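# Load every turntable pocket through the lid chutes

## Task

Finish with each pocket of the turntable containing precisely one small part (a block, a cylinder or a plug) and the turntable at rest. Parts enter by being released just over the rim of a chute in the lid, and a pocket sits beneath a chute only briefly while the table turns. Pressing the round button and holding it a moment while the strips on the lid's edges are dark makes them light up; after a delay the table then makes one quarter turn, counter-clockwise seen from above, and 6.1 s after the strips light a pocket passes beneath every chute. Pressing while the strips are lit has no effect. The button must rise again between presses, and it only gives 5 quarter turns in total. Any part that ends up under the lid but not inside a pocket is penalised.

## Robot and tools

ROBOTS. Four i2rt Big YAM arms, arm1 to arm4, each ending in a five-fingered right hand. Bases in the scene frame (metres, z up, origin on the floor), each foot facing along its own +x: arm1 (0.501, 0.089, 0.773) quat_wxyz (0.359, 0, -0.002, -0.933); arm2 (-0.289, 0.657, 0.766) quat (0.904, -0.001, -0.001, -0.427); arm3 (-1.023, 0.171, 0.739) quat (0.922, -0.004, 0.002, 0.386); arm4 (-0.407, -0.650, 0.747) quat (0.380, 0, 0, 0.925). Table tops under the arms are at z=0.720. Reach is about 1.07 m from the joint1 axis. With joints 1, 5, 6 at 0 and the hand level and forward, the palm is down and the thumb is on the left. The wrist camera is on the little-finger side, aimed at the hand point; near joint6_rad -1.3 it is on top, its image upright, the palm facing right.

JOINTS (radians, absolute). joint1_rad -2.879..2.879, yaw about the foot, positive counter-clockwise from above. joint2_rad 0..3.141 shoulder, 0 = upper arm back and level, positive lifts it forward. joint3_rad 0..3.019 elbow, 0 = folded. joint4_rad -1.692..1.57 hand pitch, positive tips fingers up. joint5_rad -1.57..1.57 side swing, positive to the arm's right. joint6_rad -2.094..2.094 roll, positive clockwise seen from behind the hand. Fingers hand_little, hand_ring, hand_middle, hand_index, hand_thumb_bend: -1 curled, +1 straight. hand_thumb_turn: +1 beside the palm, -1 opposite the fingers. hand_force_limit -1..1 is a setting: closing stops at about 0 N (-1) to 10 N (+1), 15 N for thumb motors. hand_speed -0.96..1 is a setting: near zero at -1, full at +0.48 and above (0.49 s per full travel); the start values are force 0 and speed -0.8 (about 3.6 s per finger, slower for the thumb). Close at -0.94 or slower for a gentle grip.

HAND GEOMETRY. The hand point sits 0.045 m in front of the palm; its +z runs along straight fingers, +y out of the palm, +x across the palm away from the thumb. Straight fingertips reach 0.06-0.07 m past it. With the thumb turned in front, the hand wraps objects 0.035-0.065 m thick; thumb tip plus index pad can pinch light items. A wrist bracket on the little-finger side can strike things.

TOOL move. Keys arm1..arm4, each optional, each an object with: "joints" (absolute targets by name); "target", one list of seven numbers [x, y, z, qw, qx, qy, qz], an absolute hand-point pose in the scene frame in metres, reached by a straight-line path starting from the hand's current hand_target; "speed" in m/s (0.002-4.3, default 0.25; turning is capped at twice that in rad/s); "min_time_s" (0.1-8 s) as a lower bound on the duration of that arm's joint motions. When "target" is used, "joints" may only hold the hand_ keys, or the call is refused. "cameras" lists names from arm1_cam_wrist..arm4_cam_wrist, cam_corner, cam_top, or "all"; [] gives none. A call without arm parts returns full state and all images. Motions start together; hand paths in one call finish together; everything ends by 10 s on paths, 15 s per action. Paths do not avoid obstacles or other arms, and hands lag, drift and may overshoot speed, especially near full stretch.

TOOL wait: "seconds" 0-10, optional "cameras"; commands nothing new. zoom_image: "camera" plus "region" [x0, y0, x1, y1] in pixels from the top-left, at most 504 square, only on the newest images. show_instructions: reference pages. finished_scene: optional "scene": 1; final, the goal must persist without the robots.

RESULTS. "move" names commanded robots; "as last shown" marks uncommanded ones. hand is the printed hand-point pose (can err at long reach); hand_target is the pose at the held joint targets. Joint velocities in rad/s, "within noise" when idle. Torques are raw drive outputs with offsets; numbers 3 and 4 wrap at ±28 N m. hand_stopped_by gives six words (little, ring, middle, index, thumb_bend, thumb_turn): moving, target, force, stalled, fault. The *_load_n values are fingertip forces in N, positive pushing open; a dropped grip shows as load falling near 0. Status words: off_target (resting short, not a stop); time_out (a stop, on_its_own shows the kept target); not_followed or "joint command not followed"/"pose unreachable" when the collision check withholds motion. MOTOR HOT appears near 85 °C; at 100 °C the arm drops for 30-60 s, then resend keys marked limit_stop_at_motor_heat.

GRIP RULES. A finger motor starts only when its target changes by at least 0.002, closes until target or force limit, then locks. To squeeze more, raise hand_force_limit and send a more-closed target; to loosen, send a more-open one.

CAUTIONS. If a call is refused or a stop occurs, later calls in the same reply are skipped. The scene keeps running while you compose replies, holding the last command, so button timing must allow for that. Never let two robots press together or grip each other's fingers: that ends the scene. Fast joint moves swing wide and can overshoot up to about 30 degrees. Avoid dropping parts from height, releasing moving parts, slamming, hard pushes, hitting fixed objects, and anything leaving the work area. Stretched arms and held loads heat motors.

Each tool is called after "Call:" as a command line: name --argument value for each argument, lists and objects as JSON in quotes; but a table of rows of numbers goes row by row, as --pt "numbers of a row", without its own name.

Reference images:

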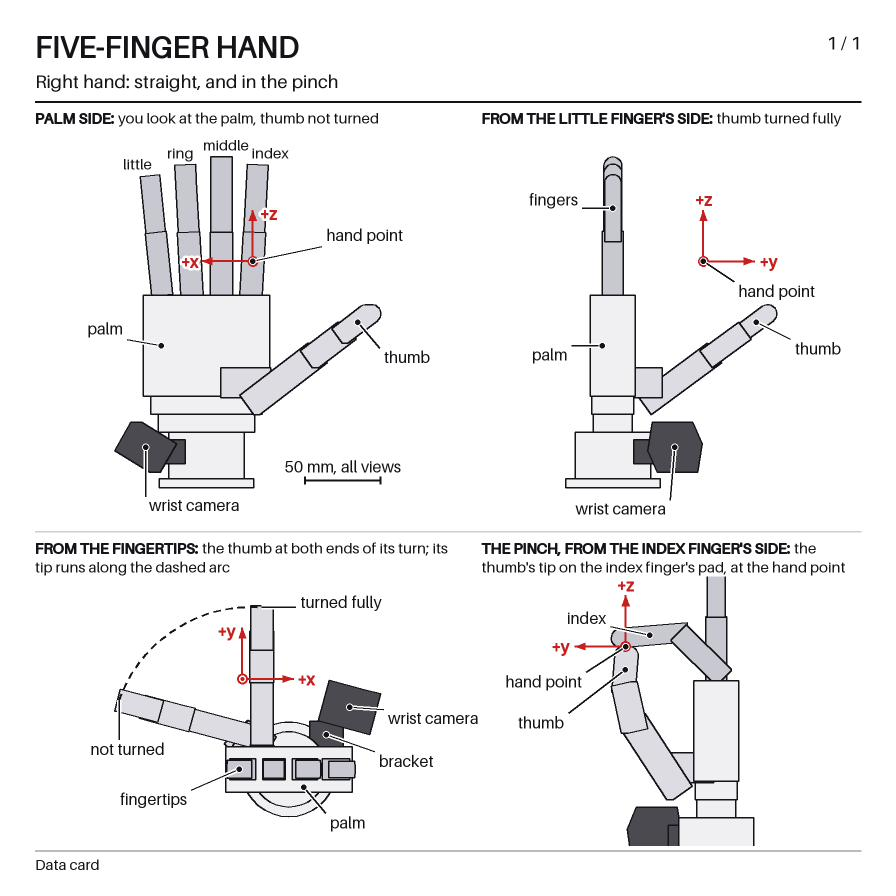

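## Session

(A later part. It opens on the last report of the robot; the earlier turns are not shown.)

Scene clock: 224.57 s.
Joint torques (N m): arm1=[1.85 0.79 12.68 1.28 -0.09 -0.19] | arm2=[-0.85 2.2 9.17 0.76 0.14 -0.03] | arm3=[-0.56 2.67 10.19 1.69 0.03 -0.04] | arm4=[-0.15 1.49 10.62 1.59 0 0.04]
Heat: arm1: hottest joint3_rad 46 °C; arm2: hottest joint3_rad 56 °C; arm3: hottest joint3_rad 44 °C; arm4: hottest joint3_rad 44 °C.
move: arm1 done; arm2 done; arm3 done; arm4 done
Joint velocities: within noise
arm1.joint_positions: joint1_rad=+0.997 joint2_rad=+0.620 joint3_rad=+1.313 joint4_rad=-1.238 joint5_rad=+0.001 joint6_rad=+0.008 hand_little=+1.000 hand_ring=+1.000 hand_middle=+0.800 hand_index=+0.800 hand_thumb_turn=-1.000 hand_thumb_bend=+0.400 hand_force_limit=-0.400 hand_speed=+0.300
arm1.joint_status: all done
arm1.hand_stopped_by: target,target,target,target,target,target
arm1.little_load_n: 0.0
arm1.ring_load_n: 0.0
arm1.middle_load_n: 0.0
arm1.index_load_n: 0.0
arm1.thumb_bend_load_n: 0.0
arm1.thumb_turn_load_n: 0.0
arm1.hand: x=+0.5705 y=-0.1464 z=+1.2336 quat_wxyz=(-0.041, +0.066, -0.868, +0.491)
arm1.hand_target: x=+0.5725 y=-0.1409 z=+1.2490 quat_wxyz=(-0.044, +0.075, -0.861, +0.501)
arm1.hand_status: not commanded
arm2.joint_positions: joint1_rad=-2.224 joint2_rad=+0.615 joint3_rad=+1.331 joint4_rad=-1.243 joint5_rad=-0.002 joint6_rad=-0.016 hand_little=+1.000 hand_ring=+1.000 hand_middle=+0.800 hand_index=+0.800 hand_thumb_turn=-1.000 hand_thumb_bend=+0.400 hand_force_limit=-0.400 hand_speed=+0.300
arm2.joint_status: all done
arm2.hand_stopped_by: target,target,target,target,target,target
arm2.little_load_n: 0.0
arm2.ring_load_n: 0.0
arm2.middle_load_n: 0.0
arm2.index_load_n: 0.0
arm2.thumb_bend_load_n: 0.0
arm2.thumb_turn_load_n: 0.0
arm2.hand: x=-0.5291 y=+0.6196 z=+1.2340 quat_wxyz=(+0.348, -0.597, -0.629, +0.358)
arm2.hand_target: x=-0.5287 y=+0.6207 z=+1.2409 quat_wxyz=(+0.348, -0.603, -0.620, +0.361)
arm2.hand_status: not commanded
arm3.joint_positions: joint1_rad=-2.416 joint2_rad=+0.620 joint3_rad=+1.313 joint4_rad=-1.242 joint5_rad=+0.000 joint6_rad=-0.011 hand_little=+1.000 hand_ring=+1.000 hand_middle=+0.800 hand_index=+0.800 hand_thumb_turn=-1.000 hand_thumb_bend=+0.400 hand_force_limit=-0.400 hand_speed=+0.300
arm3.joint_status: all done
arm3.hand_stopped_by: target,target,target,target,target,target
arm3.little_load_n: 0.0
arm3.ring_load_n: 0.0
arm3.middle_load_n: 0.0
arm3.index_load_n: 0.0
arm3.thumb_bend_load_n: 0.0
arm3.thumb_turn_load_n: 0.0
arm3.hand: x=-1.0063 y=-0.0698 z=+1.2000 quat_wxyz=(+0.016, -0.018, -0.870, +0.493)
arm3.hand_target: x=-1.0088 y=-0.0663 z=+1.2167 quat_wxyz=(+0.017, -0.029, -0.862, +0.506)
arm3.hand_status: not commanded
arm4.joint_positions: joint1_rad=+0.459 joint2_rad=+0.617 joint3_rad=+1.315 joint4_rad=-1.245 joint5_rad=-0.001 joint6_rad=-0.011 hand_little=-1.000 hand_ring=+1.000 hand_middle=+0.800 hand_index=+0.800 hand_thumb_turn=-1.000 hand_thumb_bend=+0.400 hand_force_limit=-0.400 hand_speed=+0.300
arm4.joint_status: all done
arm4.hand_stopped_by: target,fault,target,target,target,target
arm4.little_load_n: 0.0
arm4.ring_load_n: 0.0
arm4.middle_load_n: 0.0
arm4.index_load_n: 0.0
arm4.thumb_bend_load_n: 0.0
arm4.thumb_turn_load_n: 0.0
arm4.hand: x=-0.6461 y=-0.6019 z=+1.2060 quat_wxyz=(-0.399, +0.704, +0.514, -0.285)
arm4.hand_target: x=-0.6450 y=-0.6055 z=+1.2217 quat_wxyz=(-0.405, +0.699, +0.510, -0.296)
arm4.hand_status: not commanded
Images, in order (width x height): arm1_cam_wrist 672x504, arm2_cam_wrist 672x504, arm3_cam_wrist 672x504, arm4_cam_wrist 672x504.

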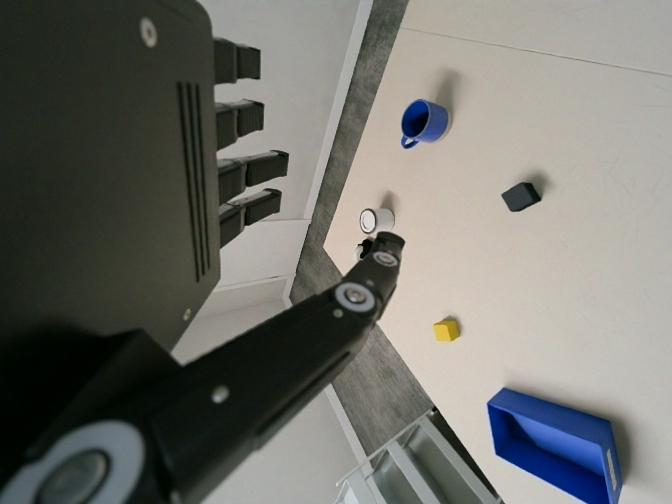

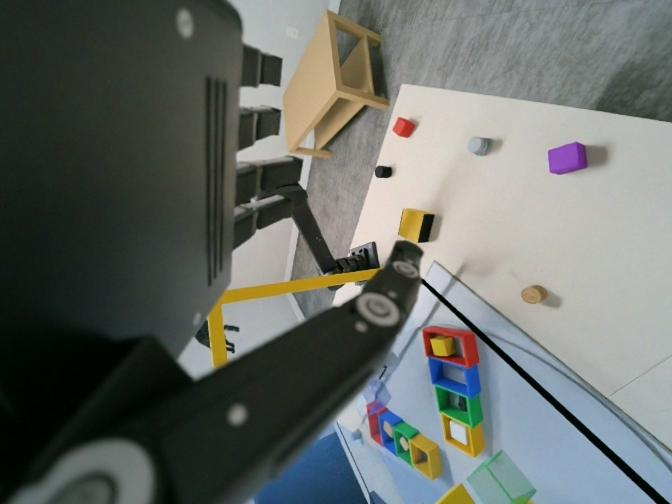

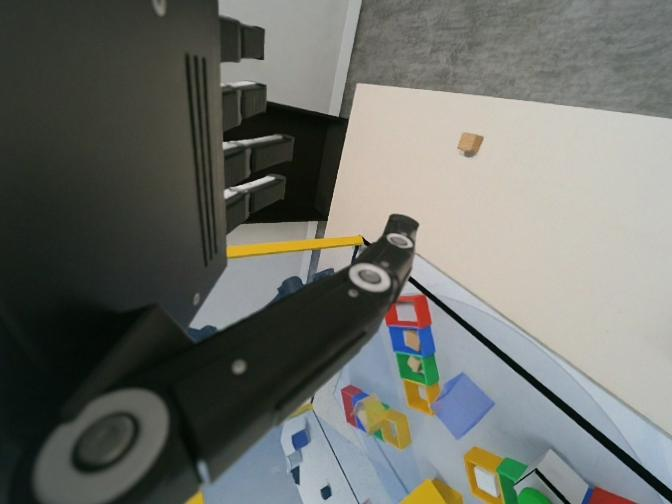

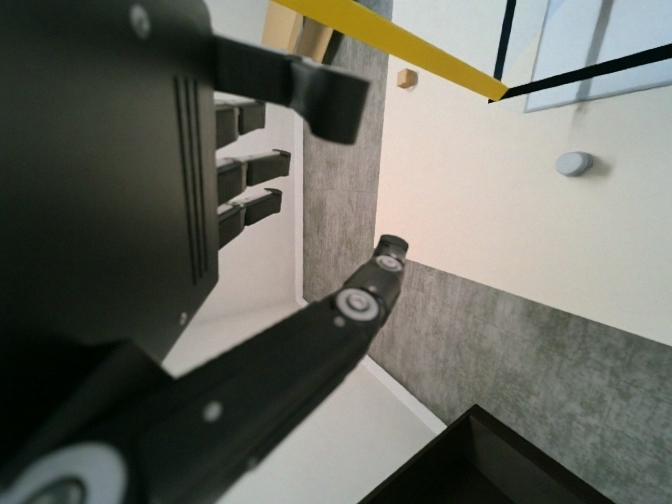

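Call:
move --arm1 '{"target": [0.6114, -0.2546, 0.86, 0.0696, -0.1205, 0.8576, -0.4952], "speed": 0.22}' --arm2 '{"target": [-0.778, 0.6368, 0.86, 0.3505, -0.6071, -0.6177, 0.3567], "speed": 0.22}' --arm3 '{"target": [-1.0448, -0.3058, 0.86, -0.0175, 0.0303, 0.8656, -0.4998], "speed": 0.22}' --arm4 '{"target": [-0.6912, -0.5359, 0.87, 0.4201, -0.7276, -0.4698, 0.2712], "speed": 0.22}' --cameras '["arm1_cam_wrist", "arm2_cam_wrist", "arm3_cam_wrist", "arm4_cam_wrist"]'

Call:
zoom_image --camera "arm1_cam_wrist" --region '[340, 100, 560, 280]'

Call:
zoom_image --camera "arm3_cam_wrist" --region '[340, 100, 560, 280]'

Scene clock: 229.87 s.
Joint torques (N m): arm1=[2.2 -2.26 9.78 2.29 -0.12 -0.11] | arm2=[-1.14 -9.7 7.72 1.77 -0.13 -0.37] | arm3=[-0.91 -7.77 8.29 2.77 -0.1 -0.25] | arm4=[-1.79 0.32 10.45 2.52 -0.16 -0.18]
Heat: arm1: hottest joint3_rad 46 °C; arm2: hottest joint3_rad 55 °C; arm3: hottest joint3_rad 43 °C; arm4: hottest joint3_rad 44 °C.
move: arm1 done; arm2 done; arm3 done; arm4 done
Joint velocities: within noise
arm1.joint_positions: joint1_rad=+1.012 joint2_rad=+0.858 joint3_rad=+0.354 joint4_rad=-0.023 joint5_rad=-0.073 joint6_rad=-0.036 hand_little=+1.000 hand_ring=+1.000 hand_middle=+0.800 hand_index=+0.800 hand_thumb_turn=-1.000 hand_thumb_bend=+0.400 hand_force_limit=-0.400 hand_speed=+0.300
arm1.joint_status: not commanded
arm1.hand_stopped_by: target,target,target,target,target,target
arm1.little_load_n: 0.0
arm1.ring_load_n: 0.0
arm1.middle_load_n: 0.0
arm1.index_load_n: 0.0
arm1.thumb_bend_load_n: 0.0
arm1.thumb_turn_load_n: 0.0
arm1.hand: x=+0.6059 y=-0.2566 z=+0.8648 quat_wxyz=(-0.067, +0.110, -0.859, +0.496)
arm1.hand_target: x=+0.6112 y=-0.2543 z=+0.8601 quat_wxyz=(-0.070, +0.121, -0.858, +0.495)
arm1.hand_status: done (0.008 m and 1.3 deg from the pose sent, 0.391 m and 7.1 deg at the start)
arm2.joint_positions: joint1_rad=-2.284 joint2_rad=+1.301 joint3_rad=+0.642 joint4_rad=+0.113 joint5_rad=-0.039 joint6_rad=-0.016 hand_little=+1.000 hand_ring=+1.000 hand_middle=+0.800 hand_index=+0.800 hand_thumb_turn=-1.000 hand_thumb_bend=+0.400 hand_force_limit=-0.400 hand_speed=+0.300
arm2.joint_status: not commanded
arm2.hand_stopped_by: target,target,target,target,target,target
arm2.little_load_n: 0.0
arm2.ring_load_n: 0.0
arm2.middle_load_n: 0.0
arm2.index_load_n: -0.5
arm2.thumb_bend_load_n: 0.0
arm2.thumb_turn_load_n: 0.0
arm2.hand: x=-0.7748 y=+0.6323 z=+0.8550 quat_wxyz=(+0.341, -0.613, -0.620, +0.352)
arm2.hand_target: x=-0.7779 y=+0.6368 z=+0.8599 quat_wxyz=(+0.350, -0.607, -0.618, +0.356)
arm2.hand_status: done (0.008 m and 1.4 deg from the pose sent, 0.449 m and 1.8 deg at the start)
arm3.joint_positions: joint1_rad=-2.471 joint2_rad=+1.221 joint3_rad=+0.654 joint4_rad=+0.016 joint5_rad=-0.044 joint6_rad=-0.017 hand_little=+1.000 hand_ring=+1.000 hand_middle=+0.800 hand_index=+0.800 hand_thumb_turn=-1.000 hand_thumb_bend=+0.400 hand_force_limit=-0.400 hand_speed=+0.300
arm3.joint_status: not commanded
arm3.hand_stopped_by: target,target,target,target,target,target
arm3.little_load_n: 0.0
arm3.ring_load_n: 0.0
arm3.middle_load_n: 0.0
arm3.index_load_n: -0.5
arm3.thumb_bend_load_n: 0.0
arm3.thumb_turn_load_n: 0.0
arm3.hand: x=-1.0366 y=-0.3027 z=+0.8570 quat_wxyz=(+0.011, -0.029, -0.870, +0.493)
arm3.hand_target: x=-1.0447 y=-0.3057 z=+0.8602 quat_wxyz=(+0.018, -0.030, -0.865, +0.500)
arm3.hand_status: done (0.009 m and 1.2 deg from the pose sent, 0.416 m and 1.7 deg at the start)
arm4.joint_positions: joint1_rad=+0.266 joint2_rad=+0.524 joint3_rad=+0.333 joint4_rad=-0.357 joint5_rad=-0.085 joint6_rad=-0.040 hand_little=-1.000 hand_ring=+1.000 hand_middle=+0.800 hand_index=+0.800 hand_thumb_turn=-1.000 hand_thumb_bend=+0.400 hand_force_limit=-0.400 hand_speed=+0.300
arm4.joint_status: not commanded
arm4.hand_stopped_by: target,fault,target,target,target,target
arm4.little_load_n: 0.0
arm4.ring_load_n: 0.0
arm4.middle_load_n: 0.0
arm4.index_load_n: 0.0
arm4.thumb_bend_load_n: 0.0
arm4.thumb_turn_load_n: 0.0
arm4.hand: x=-0.6875 y=-0.5424 z=+0.8626 quat_wxyz=(-0.409, +0.732, +0.472, -0.271)
arm4.hand_target: x=-0.6909 y=-0.5361 z=+0.8702 quat_wxyz=(-0.420, +0.728, +0.470, -0.271)
arm4.hand_status: done (0.010 m and 1.4 deg from the pose sent, 0.346 m and 6.5 deg at the start)
Images, in order (width x height): arm1_cam_wrist 672x504, arm2_cam_wrist 672x504, arm3_cam_wrist 672x504, arm4_cam_wrist 672x504.

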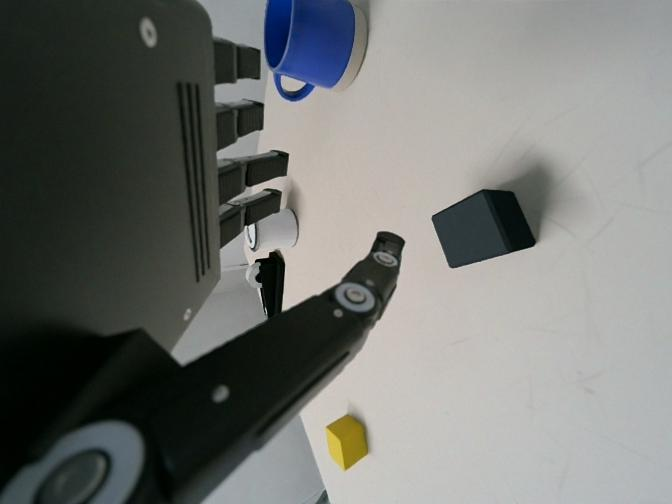

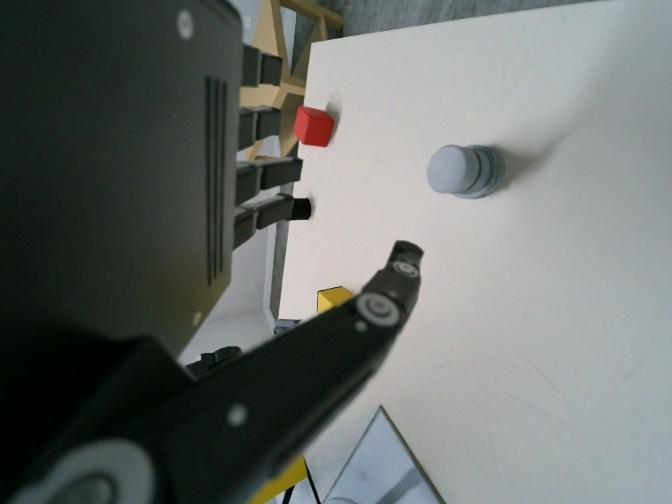

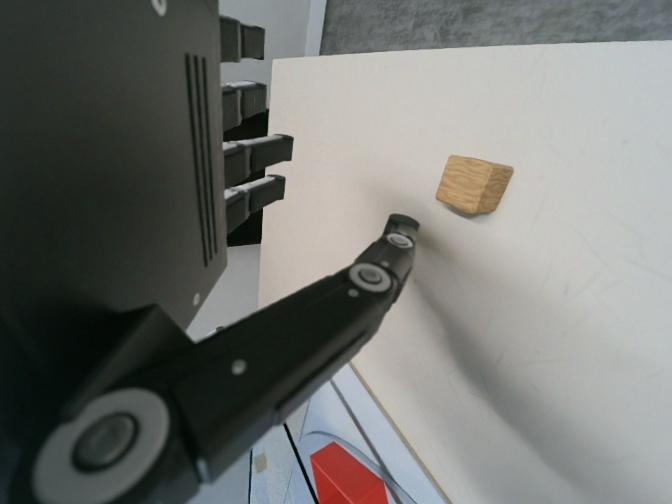

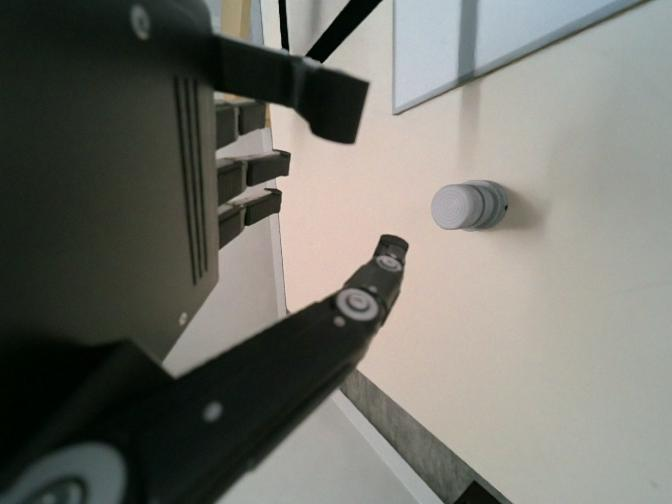

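Scaled by 2.291 from the camera's image (finer frame: 960x720).

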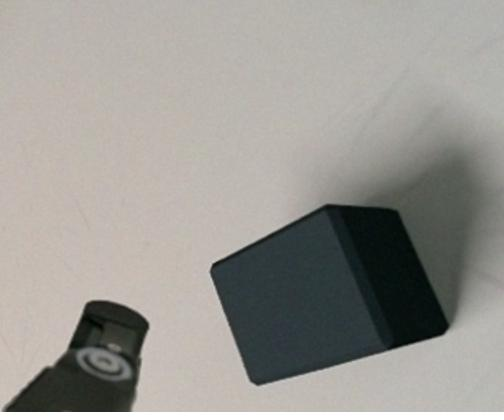

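Scaled by 2.291 from the camera's image (finer frame: 960x720).

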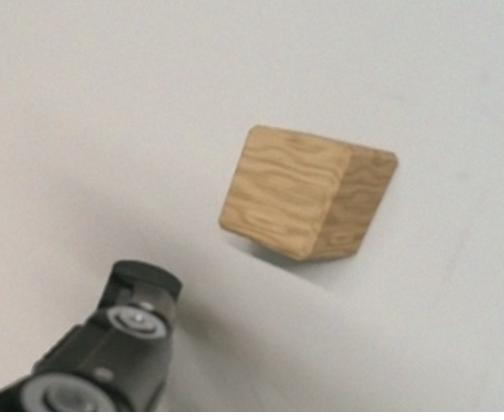

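Call:
move --arm1 '{"target": [0.6195, -0.242, 0.80, -0.0976, 0.169, 0.8495, -0.4905], "speed": 0.2, "joints": {"hand_speed": -0.92}}' --arm2 '{"target": [-0.782, 0.667, 0.80, 0.3597, -0.623, -0.6016, 0.3474], "speed": 0.2, "joints": {"hand_speed": -0.92}}' --arm3 '{"target": [-1.070, -0.300, 0.80, 0.0218, -0.0378, 0.8652, -0.4996], "speed": 0.2, "joints": {"hand_speed": -0.92}}' --arm4 '{"target": [-0.680, -0.532, 0.81, 0.4217, -0.7304, -0.4654, 0.2687], "speed": 0.2, "joints": {"hand_speed": -0.92}}' --cameras '["arm1_cam_wrist", "arm2_cam_wrist", "arm3_cam_wrist", "arm4_cam_wrist"]'

Scene clock: 234.70 s.
Joint torques (N m): arm1=[1.32 -3.31 11.04 0.62 0.51 0.06] | arm2=[-1.14 -9.58 6.05 1.76 -0.11 -0.39] | arm3=[-0.44 -7.88 7.06 2.84 -0.18 -0.24] | arm4=[-1.85 0.73 9.55 2.48 -0.18 -0.19]
Heat: arm1: hottest joint3_rad 46 °C; arm2: hottest joint3_rad 53 °C; arm3: hottest joint3_rad 43 °C; arm4: hottest joint3_rad 44 °C.
move: arm1 off_target; arm2 done; arm3 done; arm4 done
Joint velocities: within noise
arm1.joint_positions: joint1_rad=+1.461 joint2_rad=+1.113 joint3_rad=+0.301 joint4_rad=-0.052 joint5_rad=+0.836 joint6_rad=+0.692 hand_little=+1.000 hand_ring=+1.000 hand_middle=+0.800 hand_index=+0.800 hand_thumb_turn=-1.000 hand_thumb_bend=+0.400 hand_force_limit=-0.400 hand_speed=-0.920
arm1.joint_status: all done
arm1.hand_stopped_by: target,target,target,target,target,target
arm1.little_load_n: 0.0
arm1.ring_load_n: 0.0
arm1.middle_load_n: 0.0
arm1.index_load_n: 0.0
arm1.thumb_bend_load_n: 0.0
arm1.thumb_turn_load_n: 0.0
arm1.hand: x=+0.6055 y=-0.2311 z=+0.7897 quat_wxyz=(+0.107, -0.169, -0.852, +0.485)
arm1.hand_target: x=+0.6193 y=-0.2413 z=+0.8003 quat_wxyz=(+0.097, -0.169, -0.849, +0.490)
arm1.hand_status: off_target (0.021 m and 1.3 deg from the pose sent, 0.068 m and 37.3 deg at the start)
arm2.joint_positions: joint1_rad=-2.349 joint2_rad=+1.449 joint3_rad=+0.591 joint4_rad=+0.334 joint5_rad=-0.050 joint6_rad=-0.018 hand_little=+1.000 hand_ring=+1.000 hand_middle=+0.800 hand_index=+0.800 hand_thumb_turn=-1.000 hand_thumb_bend=+0.400 hand_force_limit=-0.400 hand_speed=-0.920
arm2.joint_status: all done
arm2.hand_stopped_by: target,target,target,target,target,target
arm2.little_load_n: 0.0
arm2.ring_load_n: 0.0
arm2.middle_load_n: 0.0
arm2.index_load_n: 0.0
arm2.thumb_bend_load_n: 0.0
arm2.thumb_turn_load_n: 0.0
arm2.hand: x=-0.7838 y=+0.6624 z=+0.8051 quat_wxyz=(+0.356, -0.626, -0.599, +0.351)
arm2.hand_target: x=-0.7820 y=+0.6670 z=+0.8002 quat_wxyz=(+0.360, -0.623, -0.602, +0.347)
arm2.hand_status: done (0.007 m and 0.7 deg from the pose sent, 0.066 m and 3.3 deg at the start)
arm3.joint_positions: joint1_rad=-2.605 joint2_rad=+1.365 joint3_rad=+0.600 joint4_rad=+0.204 joint5_rad=-0.294 joint6_rad=-0.168 hand_little=+1.000 hand_ring=+1.000 hand_middle=+0.800 hand_index=+0.800 hand_thumb_turn=-1.000 hand_thumb_bend=+0.400 hand_force_limit=-0.400 hand_speed=-0.920
arm3.joint_status: all done
arm3.hand_stopped_by: target,target,target,target,target,target
arm3.little_load_n: 0.0
arm3.ring_load_n: 0.0
arm3.middle_load_n: 0.0
arm3.index_load_n: 0.0
arm3.thumb_bend_load_n: 0.0
arm3.thumb_turn_load_n: 0.0
arm3.hand: x=-1.0623 y=-0.3000 z=+0.8047 quat_wxyz=(-0.027, +0.039, -0.865, +0.499)
arm3.hand_target: x=-1.0699 y=-0.2999 z=+0.8002 quat_wxyz=(-0.022, +0.038, -0.865, +0.500)
arm3.hand_status: done (0.009 m and 0.7 deg from the pose sent, 0.066 m and 8.6 deg at the start)
arm4.joint_positions: joint1_rad=+0.222 joint2_rad=+0.578 joint3_rad=+0.187 joint4_rad=-0.150 joint5_rad=-0.114 joint6_rad=-0.057 hand_little=-1.000 hand_ring=+1.000 hand_middle=+0.800 hand_index=+0.800 hand_thumb_turn=-1.000 hand_thumb_bend=+0.400 hand_force_limit=-0.400 hand_speed=-0.920
arm4.joint_status: all done
arm4.hand_stopped_by: target,fault,target,target,target,target
arm4.little_load_n: 0.0
arm4.ring_load_n: 0.0
arm4.middle_load_n: 0.0
arm4.index_load_n: 0.0
arm4.thumb_bend_load_n: 0.0
arm4.thumb_turn_load_n: 0.0
arm4.hand: x=-0.6781 y=-0.5382 z=+0.8068 quat_wxyz=(-0.414, +0.733, +0.467, -0.271)
arm4.hand_target: x=-0.6797 y=-0.5322 z=+0.8101 quat_wxyz=(-0.422, +0.730, +0.465, -0.269)
arm4.hand_status: done (0.007 m and 1.0 deg from the pose sent, 0.054 m and 1.6 deg at the start)
Images, in order (width x height): arm1_cam_wrist 672x504, arm2_cam_wrist 672x504, arm3_cam_wrist 672x504, arm4_cam_wrist 672x504.

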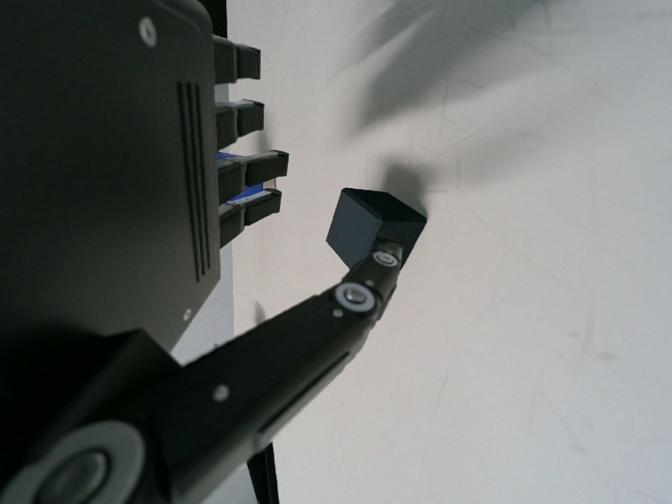

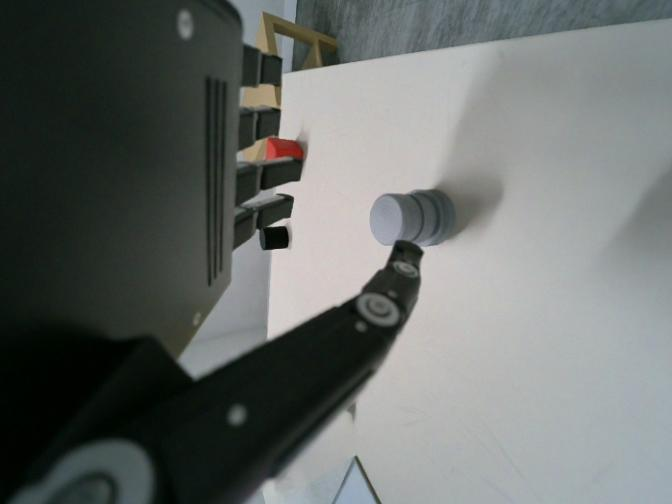

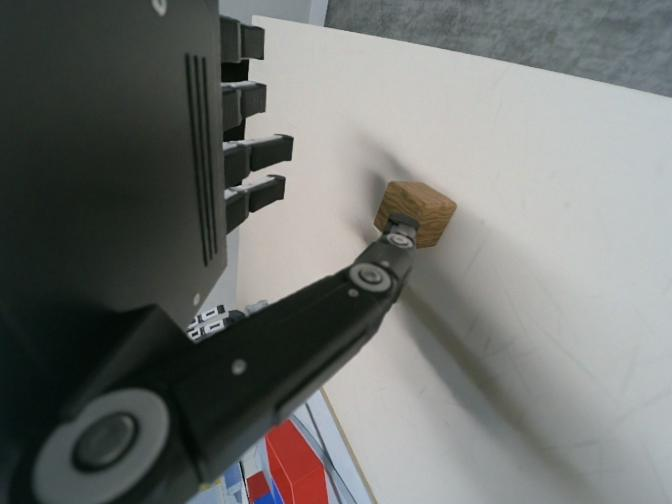

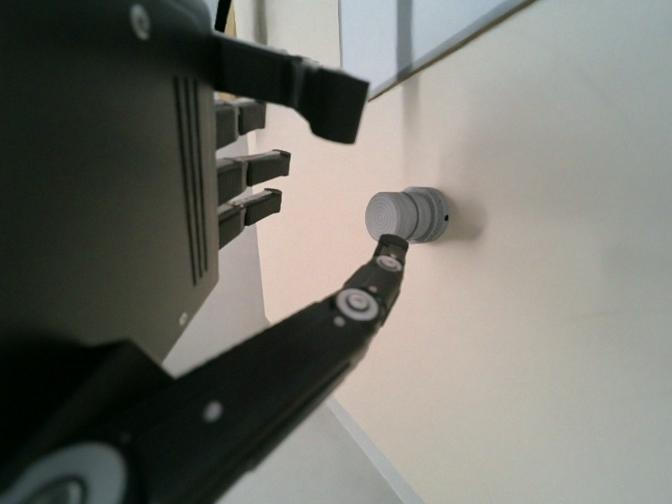

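Call:
move --arm1 '{"target": [0.6318, -0.257, 0.770, -0.0976, 0.169, 0.8495, -0.4905], "speed": 0.12}' --arm2 '{"target": [-0.7768, 0.6664, 0.756, 0.3597, -0.623, -0.6016, 0.3474], "speed": 0.12}' --arm3 '{"target": [-1.0696, -0.298, 0.750, 0.0218, -0.0378, 0.8652, -0.4996], "speed": 0.12}' --arm4 '{"target": [-0.6788, -0.5327, 0.762, 0.4217, -0.7304, -0.4654, 0.2687], "speed": 0.12}' --cameras '["arm1_cam_wrist", "arm2_cam_wrist", "arm3_cam_wrist", "arm4_cam_wrist"]'

Scene clock: 237.30 s.
Joint torques (N m): arm1=[2.2 -4.01 9.57 1.65 0.42 -0.07] | arm2=[-0.91 -10.93 5.07 1.83 -0.1 -0.38] | arm3=[-0.91 -9.76 5.97 2.82 -0.2 -0.24] | arm4=[-1.79 -0.09 8.36 2.5 -0.18 -0.18]
Heat: arm1: hottest joint3_rad 47 °C; arm2: hottest joint3_rad 52 °C; arm3: hottest joint3_rad 43 °C; arm4: hottest joint3_rad 44 °C.
move: arm1 off_target; arm2 done; arm3 done; arm4 done
Joint velocities: within noise
arm1.joint_positions: joint1_rad=+1.468 joint2_rad=+1.291 joint3_rad=+0.318 joint4_rad=+0.087 joint5_rad=+0.840 joint6_rad=+0.702 hand_little=+1.000 hand_ring=+1.000 hand_middle=+0.800 hand_index=+0.800 hand_thumb_turn=-1.000 hand_thumb_bend=+0.400 hand_force_limit=-0.400 hand_speed=-0.920
arm1.joint_status: not commanded
arm1.hand_stopped_by: target,target,target,target,target,target
arm1.little_load_n: 0.0
arm1.ring_load_n: 0.0
arm1.middle_load_n: 0.0
arm1.index_load_n: 0.0
arm1.thumb_bend_load_n: 0.0
arm1.thumb_turn_load_n: 0.0
arm1.hand: x=+0.6161 y=-0.2426 z=+0.7615 quat_wxyz=(+0.112, -0.167, -0.854, +0.480)
arm1.hand_target: x=+0.6316 y=-0.2560 z=+0.7707 quat_wxyz=(+0.097, -0.169, -0.849, +0.490)
arm1.hand_status: off_target (0.023 m and 2.1 deg from the pose sent, 0.042 m and 1.3 deg at the start)
arm2.joint_positions: joint1_rad=-2.349 joint2_rad=+1.583 joint3_rad=+0.544 joint4_rad=+0.507 joint5_rad=-0.050 joint6_rad=-0.018 hand_little=+1.000 hand_ring=+1.000 hand_middle=+0.800 hand_index=+0.800 hand_thumb_turn=-1.000 hand_thumb_bend=+0.400 hand_force_limit=-0.400 hand_speed=-0.920
arm2.joint_status: not commanded
arm2.hand_stopped_by: target,target,target,target,target,target
arm2.little_load_n: 0.0
arm2.ring_load_n: 0.0
arm2.middle_load_n: 0.0
arm2.index_load_n: 0.0
arm2.thumb_bend_load_n: 0.0
arm2.thumb_turn_load_n: 0.0
arm2.hand: x=-0.7773 y=+0.6617 z=+0.7570 quat_wxyz=(+0.354, -0.627, -0.600, +0.348)
arm2.hand_target: x=-0.7768 y=+0.6664 z=+0.7561 quat_wxyz=(+0.360, -0.623, -0.602, +0.347)
arm2.hand_status: done (0.005 m and 0.9 deg from the pose sent, 0.050 m and 0.7 deg at the start)
arm3.joint_positions: joint1_rad=-2.605 joint2_rad=+1.512 joint3_rad=+0.545 joint4_rad=+0.397 joint5_rad=-0.294 joint6_rad=-0.169 hand_little=+1.000 hand_ring=+1.000 hand_middle=+0.800 hand_index=+0.800 hand_thumb_turn=-1.000 hand_thumb_bend=+0.400 hand_force_limit=-0.400 hand_speed=-0.920
arm3.joint_status: not commanded
arm3.hand_stopped_by: target,target,target,target,target,target
arm3.little_load_n: 0.0
arm3.ring_load_n: 0.0
arm3.middle_load_n: 0.0
arm3.index_load_n: 0.0
arm3.thumb_bend_load_n: 0.0
arm3.thumb_turn_load_n: 0.0
arm3.hand: x=-1.0614 y=-0.2967 z=+0.7506 quat_wxyz=(-0.028, +0.039, -0.867, +0.495)
arm3.hand_target: x=-1.0695 y=-0.2980 z=+0.7501 quat_wxyz=(-0.022, +0.038, -0.865, +0.499)
arm3.hand_status: done (0.008 m and 0.9 deg from the pose sent, 0.055 m and 0.7 deg at the start)
arm4.joint_positions: joint1_rad=+0.221 joint2_rad=+0.773 joint3_rad=+0.085 joint4_rad=+0.146 joint5_rad=-0.115 joint6_rad=-0.058 hand_little=-1.000 hand_ring=+1.000 hand_middle=+0.800 hand_index=+0.800 hand_thumb_turn=-1.000 hand_thumb_bend=+0.400 hand_force_limit=-0.400 hand_speed=-0.920
arm4.joint_status: not commanded
arm4.hand_stopped_by: target,fault,target,target,target,target
arm4.little_load_n: 0.0
arm4.ring_load_n: 0.0
arm4.middle_load_n: 0.0
arm4.index_load_n: 0.0
arm4.thumb_bend_load_n: 0.0
arm4.thumb_turn_load_n: 0.0
arm4.hand: x=-0.6764 y=-0.5387 z=+0.7587 quat_wxyz=(-0.414, +0.733, +0.467, -0.270)
arm4.hand_target: x=-0.6785 y=-0.5329 z=+0.7621 quat_wxyz=(-0.422, +0.730, +0.465, -0.268)
arm4.hand_status: done (0.007 m and 1.0 deg from the pose sent, 0.045 m and 1.0 deg at the start)
Images, in order (width x height): arm1_cam_wrist 672x504, arm2_cam_wrist 672x504, arm3_cam_wrist 672x504, arm4_cam_wrist 672x504.

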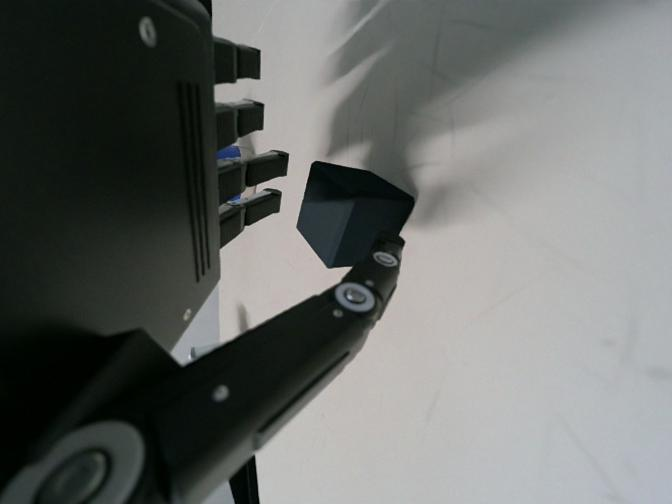

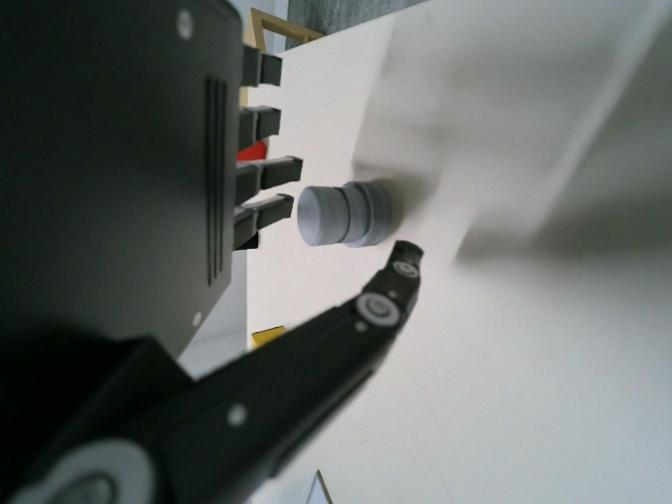

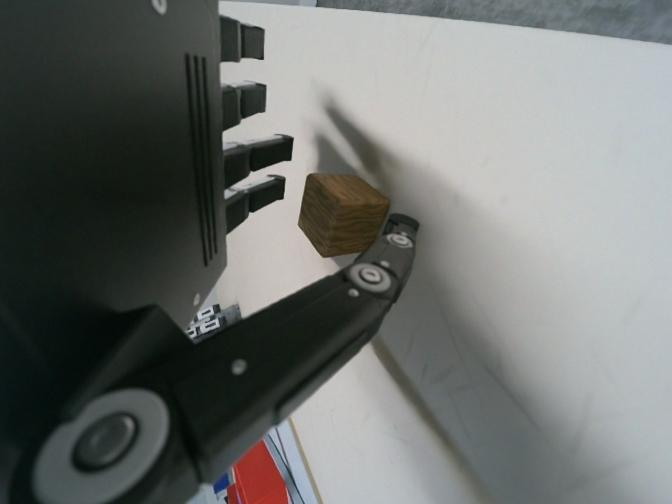

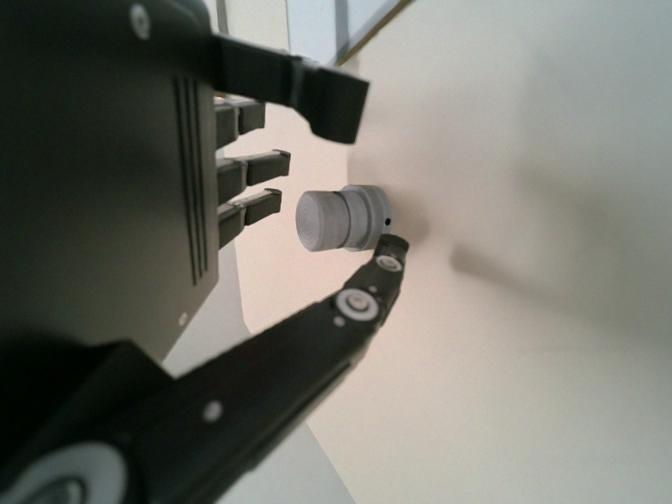

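Call:
move --arm1 '{"target": [0.6333, -0.2605, 0.763, -0.0976, 0.169, 0.8495, -0.4905], "speed": 0.1}' --arm4 '{"target": [-0.6765, -0.5394, 0.761, 0.4217, -0.7304, -0.4654, 0.2687], "speed": 0.1}' --arm2 '{"joints": {"hand_index": -0.4, "hand_middle": -0.4}}' --arm3 '{"joints": {"hand_index": -0.4, "hand_middle": -0.4}}' --cameras '["arm1_cam_wrist", "arm2_cam_wrist", "arm3_cam_wrist", "arm4_cam_wrist"]'

Scene clock: 242.80 s.
Joint torques (N m): arm1=[2.26 -3.66 9.5 1.8 0.35 -0.07] | arm2=[-0.79 -10.81 5.04 1.65 -0.11 -0.37] | arm3=[-0.32 -9.47 5.97 2.73 -0.14 -0.27] | arm4=[0.03 -1.32 8.2 1.73 0.01 -0.03]
Heat: arm1: hottest joint3_rad 47 °C; arm2: hottest joint3_rad 50 °C; arm3: hottest joint3_rad 42 °C; arm4: hottest joint3_rad 44 °C.
move: arm1 off_target; arm2 off_target; arm3 off_target; arm4 done
Joint velocities: within noise
arm1.joint_positions: joint1_rad=+1.468 joint2_rad=+1.332 joint3_rad=+0.318 joint4_rad=+0.128 joint5_rad=+0.840 joint6_rad=+0.702 hand_little=+1.000 hand_ring=+1.000 hand_middle=+0.800 hand_index=+0.800 hand_thumb_turn=-1.000 hand_thumb_bend=+0.400 hand_force_limit=-0.400 hand_speed=-0.920
arm1.joint_status: not commanded
arm1.hand_stopped_by: target,target,target,target,target,target
arm1.little_load_n: 0.0
arm1.ring_load_n: 0.0
arm1.middle_load_n: 0.0
arm1.index_load_n: 0.0
arm1.thumb_bend_load_n: 0.0
arm1.thumb_turn_load_n: 0.0
arm1.hand: x=+0.6177 y=-0.2448 z=+0.7544 quat_wxyz=(+0.112, -0.167, -0.854, +0.480)
arm1.hand_target: x=+0.6331 y=-0.2595 z=+0.7639 quat_wxyz=(+0.097, -0.169, -0.849, +0.490)
arm1.hand_status: off_target (0.024 m and 2.1 deg from the pose sent, 0.025 m and 2.1 deg at the start)
arm2.joint_positions: joint1_rad=-2.349 joint2_rad=+1.583 joint3_rad=+0.544 joint4_rad=+0.513 joint5_rad=-0.050 joint6_rad=-0.018 hand_little=+1.000 hand_ring=+1.000 hand_middle=+0.046 hand_index=+0.009 hand_thumb_turn=-1.000 hand_thumb_bend=+0.401 hand_force_limit=-0.400 hand_speed=-0.920
arm2.joint_status: hand_middle off_target (ended at +0.046, target -0.400); hand_index off_target (ended at +0.009, target -0.400)
arm2.hand_stopped_by: target,target,force,force,target,target
arm2.little_load_n: 0.0
arm2.ring_load_n: 0.0
arm2.middle_load_n: 2.5
arm2.index_load_n: 3.5
arm2.thumb_bend_load_n: 3.5
arm2.thumb_turn_load_n: 0.5
arm2.hand: x=-0.7784 y=+0.6618 z=+0.7581 quat_wxyz=(+0.355, -0.626, -0.599, +0.350)
arm2.hand_target: x=-0.7768 y=+0.6663 z=+0.7560 quat_wxyz=(+0.360, -0.623, -0.602, +0.347)
arm2.hand_status: not commanded
arm3.joint_positions: joint1_rad=-2.605 joint2_rad=+1.512 joint3_rad=+0.545 joint4_rad=+0.400 joint5_rad=-0.295 joint6_rad=-0.169 hand_little=+1.000 hand_ring=+1.000 hand_middle=+0.061 hand_index=+0.039 hand_thumb_turn=-1.000 hand_thumb_bend=+0.401 hand_force_limit=-0.400 hand_speed=-0.920
arm3.joint_status: hand_middle off_target (ended at +0.061, target -0.400); hand_index off_target (ended at +0.039, target -0.400)
arm3.hand_stopped_by: target,target,force,force,target,target
arm3.little_load_n: 0.0
arm3.ring_load_n: 0.0
arm3.middle_load_n: 2.5
arm3.index_load_n: 3.5
arm3.thumb_bend_load_n: 4.5
arm3.thumb_turn_load_n: -1.0
arm3.hand: x=-1.0612 y=-0.2971 z=+0.7511 quat_wxyz=(-0.029, +0.040, -0.867, +0.496)
arm3.hand_target: x=-1.0695 y=-0.2979 z=+0.7500 quat_wxyz=(-0.022, +0.038, -0.865, +0.499)
arm3.hand_status: not commanded
arm4.joint_positions: joint1_rad=+0.223 joint2_rad=+0.757 joint3_rad=+0.075 joint4_rad=+0.147 joint5_rad=-0.096 joint6_rad=-0.058 hand_little=-1.000 hand_ring=+1.000 hand_middle=+0.800 hand_index=+0.800 hand_thumb_turn=-1.000 hand_thumb_bend=+0.400 hand_force_limit=-0.400 hand_speed=-0.920
arm4.joint_status: not commanded
arm4.hand_stopped_by: target,fault,target,target,target,target
arm4.little_load_n: 0.0
arm4.ring_load_n: 0.0
arm4.middle_load_n: 0.0
arm4.index_load_n: 0.0
arm4.thumb_bend_load_n: 0.0
arm4.thumb_turn_load_n: 0.0
arm4.hand: x=-0.6735 y=-0.5372 z=+0.7576 quat_wxyz=(-0.420, +0.734, +0.464, -0.264)
arm4.hand_target: x=-0.6766 y=-0.5394 z=+0.7610 quat_wxyz=(-0.422, +0.730, +0.465, -0.269)
arm4.hand_status: done (0.005 m and 0.7 deg from the pose sent, 0.002 m and 1.0 deg at the start)
Images, in order (width x height): arm1_cam_wrist 672x504, arm2_cam_wrist 672x504, arm3_cam_wrist 672x504, arm4_cam_wrist 672x504.

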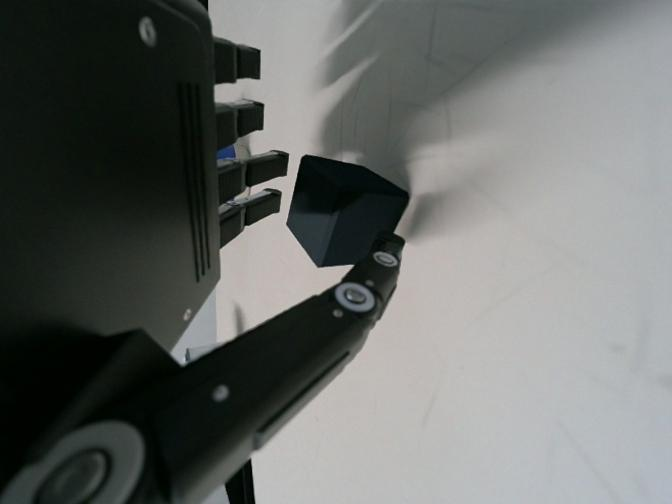

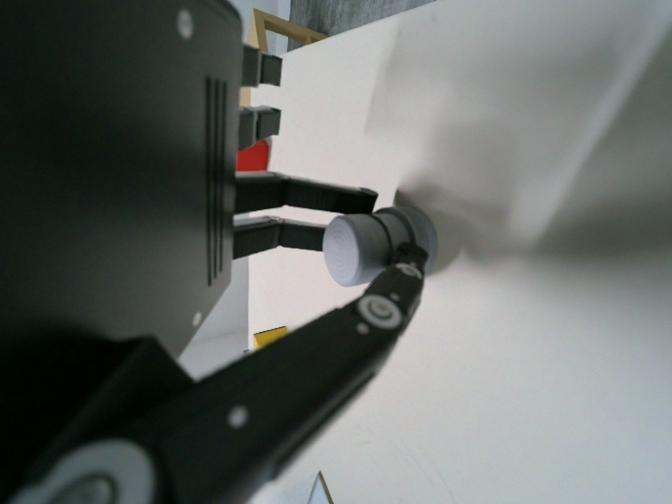

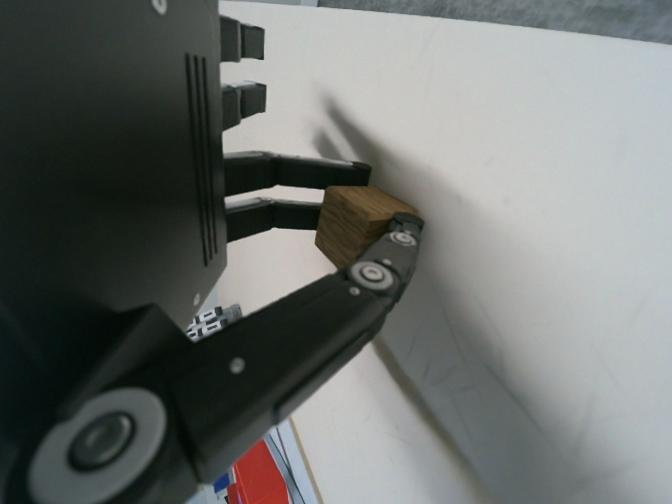

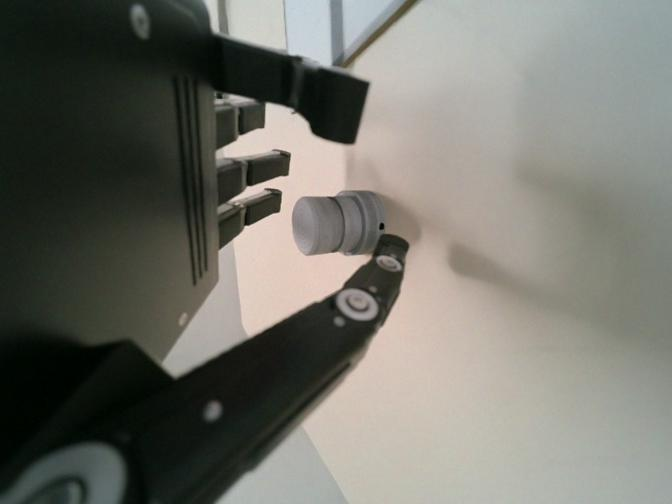

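Call:
move --arm4 '{"target": [-0.6785, -0.5485, 0.761, 0.4217, -0.7304, -0.4654, 0.2687], "speed": 0.1}' --arm1 '{"joints": {"hand_index": -0.4, "hand_middle": -0.4}}' --arm2 '{"target": [-0.7668, 0.6664, 0.83, 0.3597, -0.623, -0.6016, 0.3474], "speed": 0.1}' --arm3 '{"target": [-1.0696, -0.298, 0.83, 0.0218, -0.0378, 0.8652, -0.4996], "speed": 0.1}' --cameras '["arm1_cam_wrist", "arm2_cam_wrist", "arm3_cam_wrist", "arm4_cam_wrist"]'

Scene clock: 248.00 s.
Joint torques (N m): arm1=[1.32 -3.43 9.02 1.81 0.34 -0.02] | arm2=[-0.91 -10.99 9.35 0.94 -0.14 -0.36] | arm3=[-0.62 -8.82 10.36 1.7 -0.12 -0.2] | arm4=[0.03 -1.26 8.25 1.63 0.04 0.05]
Heat: arm1: hottest joint3_rad 47 °C; arm2: hottest joint3_rad 50 °C; arm3: hottest joint3_rad 43 °C; arm4: hottest joint3_rad 43 °C.
move: arm1 off_target; arm2 off_target; arm3 off_target; arm4 done
Joint velocities: within noise
arm1.joint_positions: joint1_rad=+1.468 joint2_rad=+1.332 joint3_rad=+0.322 joint4_rad=+0.129 joint5_rad=+0.840 joint6_rad=+0.702 hand_little=+1.000 hand_ring=+1.000 hand_middle=+0.174 hand_index=+0.159 hand_thumb_turn=-1.000 hand_thumb_bend=+0.401 hand_force_limit=-0.400 hand_speed=-0.920
arm1.joint_status: hand_middle off_target (ended at +0.174, target -0.400); hand_index off_target (ended at +0.159, target -0.400)
arm1.hand_stopped_by: target,target,force,force,target,target
arm1.little_load_n: 0.0
arm1.ring_load_n: 0.0
arm1.middle_load_n: 3.0
arm1.index_load_n: 3.5
arm1.thumb_bend_load_n: 4.5
arm1.thumb_turn_load_n: 0.0
arm1.hand: x=+0.6193 y=-0.2470 z=+0.7562 quat_wxyz=(+0.110, -0.168, -0.853, +0.482)
arm1.hand_target: x=+0.6330 y=-0.2594 z=+0.7638 quat_wxyz=(+0.098, -0.169, -0.849, +0.490)
arm1.hand_status: not commanded
arm2.joint_positions: joint1_rad=-2.351 joint2_rad=+1.354 joint3_rad=+0.544 joint4_rad=+0.242 joint5_rad=-0.051 joint6_rad=-0.022 hand_little=+1.000 hand_ring=+1.000 hand_middle=+0.046 hand_index=+0.009 hand_thumb_turn=-1.000 hand_thumb_bend=+0.401 hand_force_limit=-0.400 hand_speed=-0.920
arm2.joint_status: not commanded
arm2.hand_stopped_by: target,target,force,force,target,target
arm2.little_load_n: 0.0
arm2.ring_load_n: 0.0
arm2.middle_load_n: 0.0
arm2.index_load_n: 4.0
arm2.thumb_bend_load_n: 3.5
arm2.thumb_turn_load_n: 0.0
arm2.hand: x=-0.7526 y=+0.6603 z=+0.8093 quat_wxyz=(+0.343, -0.633, -0.607, +0.338)
arm2.hand_target: x=-0.7662 y=+0.6663 z=+0.8301 quat_wxyz=(+0.360, -0.623, -0.602, +0.347)
arm2.hand_status: off_target (0.026 m and 2.6 deg from the pose sent, 0.073 m and 0.7 deg at the start)
arm3.joint_positions: joint1_rad=-2.605 joint2_rad=+1.303 joint3_rad=+0.588 joint4_rad=+0.117 joint5_rad=-0.295 joint6_rad=-0.169 hand_little=+1.000 hand_ring=+1.000 hand_middle=+0.061 hand_index=+0.039 hand_thumb_turn=-1.000 hand_thumb_bend=+0.401 hand_force_limit=-0.400 hand_speed=-0.920
arm3.joint_status: not commanded
arm3.hand_stopped_by: target,target,force,force,target,target
arm3.little_load_n: 0.0
arm3.ring_load_n: 0.0
arm3.middle_load_n: 2.5
arm3.index_load_n: 3.5
arm3.thumb_bend_load_n: 5.0
arm3.thumb_turn_load_n: -1.0
arm3.hand: x=-1.0577 y=-0.2824 z=+0.8107 quat_wxyz=(-0.033, +0.037, -0.874, +0.483)
arm3.hand_target: x=-1.0695 y=-0.2971 z=+0.8303 quat_wxyz=(-0.022, +0.038, -0.865, +0.500)
arm3.hand_status: off_target (0.028 m and 2.4 deg from the pose sent, 0.079 m and 0.9 deg at the start)
arm4.joint_positions: joint1_rad=+0.280 joint2_rad=+0.736 joint3_rad=+0.070 joint4_rad=+0.135 joint5_rad=-0.046 joint6_rad=-0.036 hand_little=-1.000 hand_ring=+1.000 hand_middle=+0.800 hand_index=+0.800 hand_thumb_turn=-1.000 hand_thumb_bend=+0.400 hand_force_limit=-0.400 hand_speed=-0.920
arm4.joint_status: not commanded
arm4.hand_stopped_by: target,fault,target,target,target,target
arm4.little_load_n: 0.0
arm4.ring_load_n: 0.0
arm4.middle_load_n: 0.0
arm4.index_load_n: 0.0
arm4.thumb_bend_load_n: 0.0
arm4.thumb_turn_load_n: 0.0
arm4.hand: x=-0.6757 y=-0.5453 z=+0.7580 quat_wxyz=(-0.422, +0.732, +0.466, -0.263)
arm4.hand_target: x=-0.6785 y=-0.5485 z=+0.7609 quat_wxyz=(-0.422, +0.730, +0.465, -0.269)
arm4.hand_status: done (0.005 m and 0.7 deg from the pose sent, 0.013 m and 0.7 deg at the start)
Images, in order (width x height): arm1_cam_wrist 672x504, arm2_cam_wrist 672x504, arm3_cam_wrist 672x504, arm4_cam_wrist 672x504.

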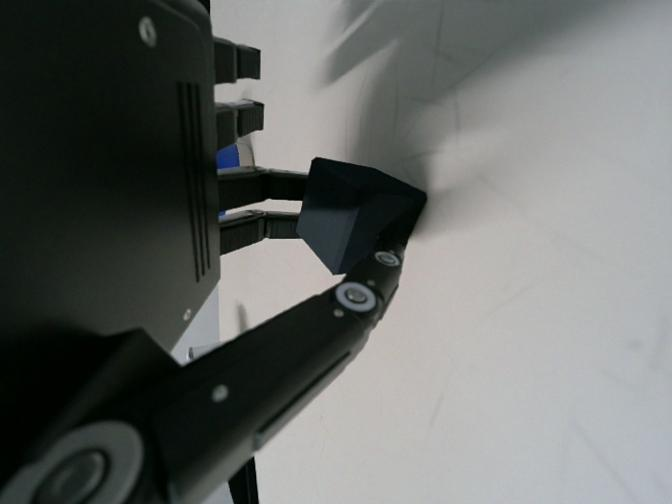

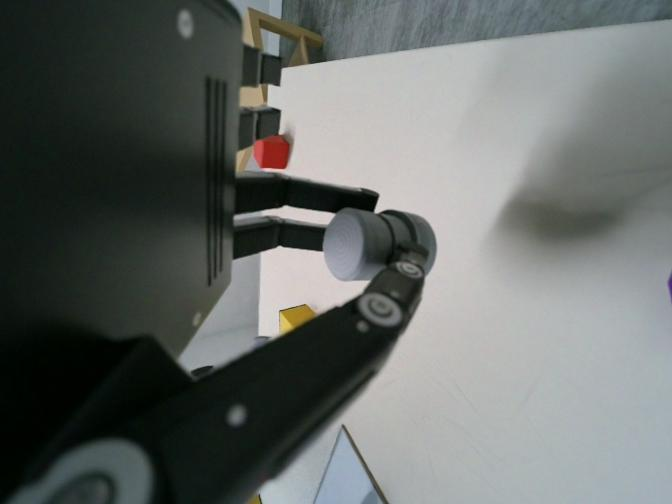

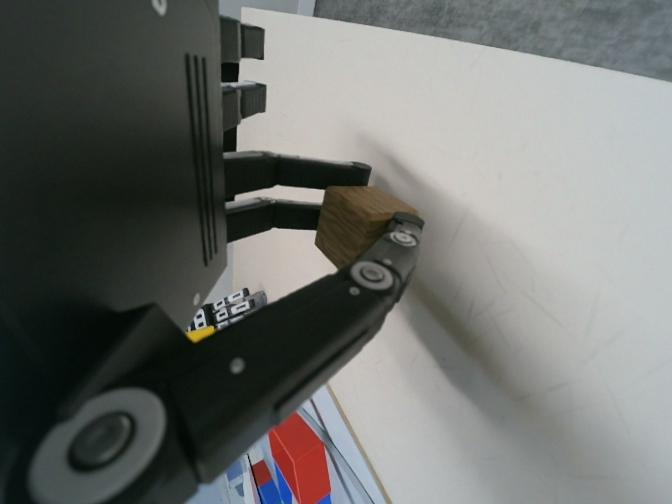

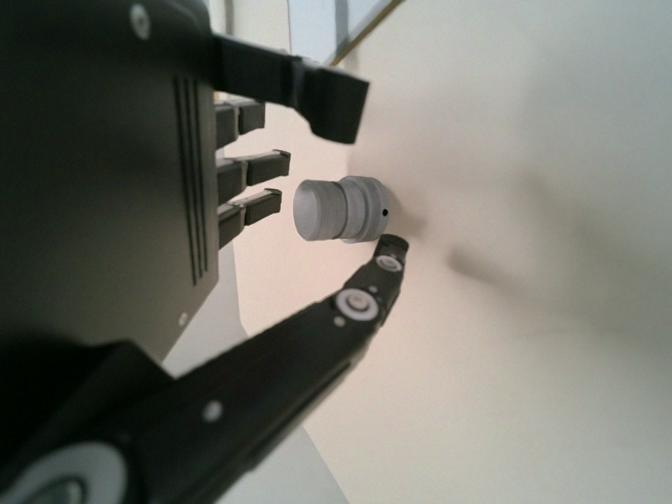

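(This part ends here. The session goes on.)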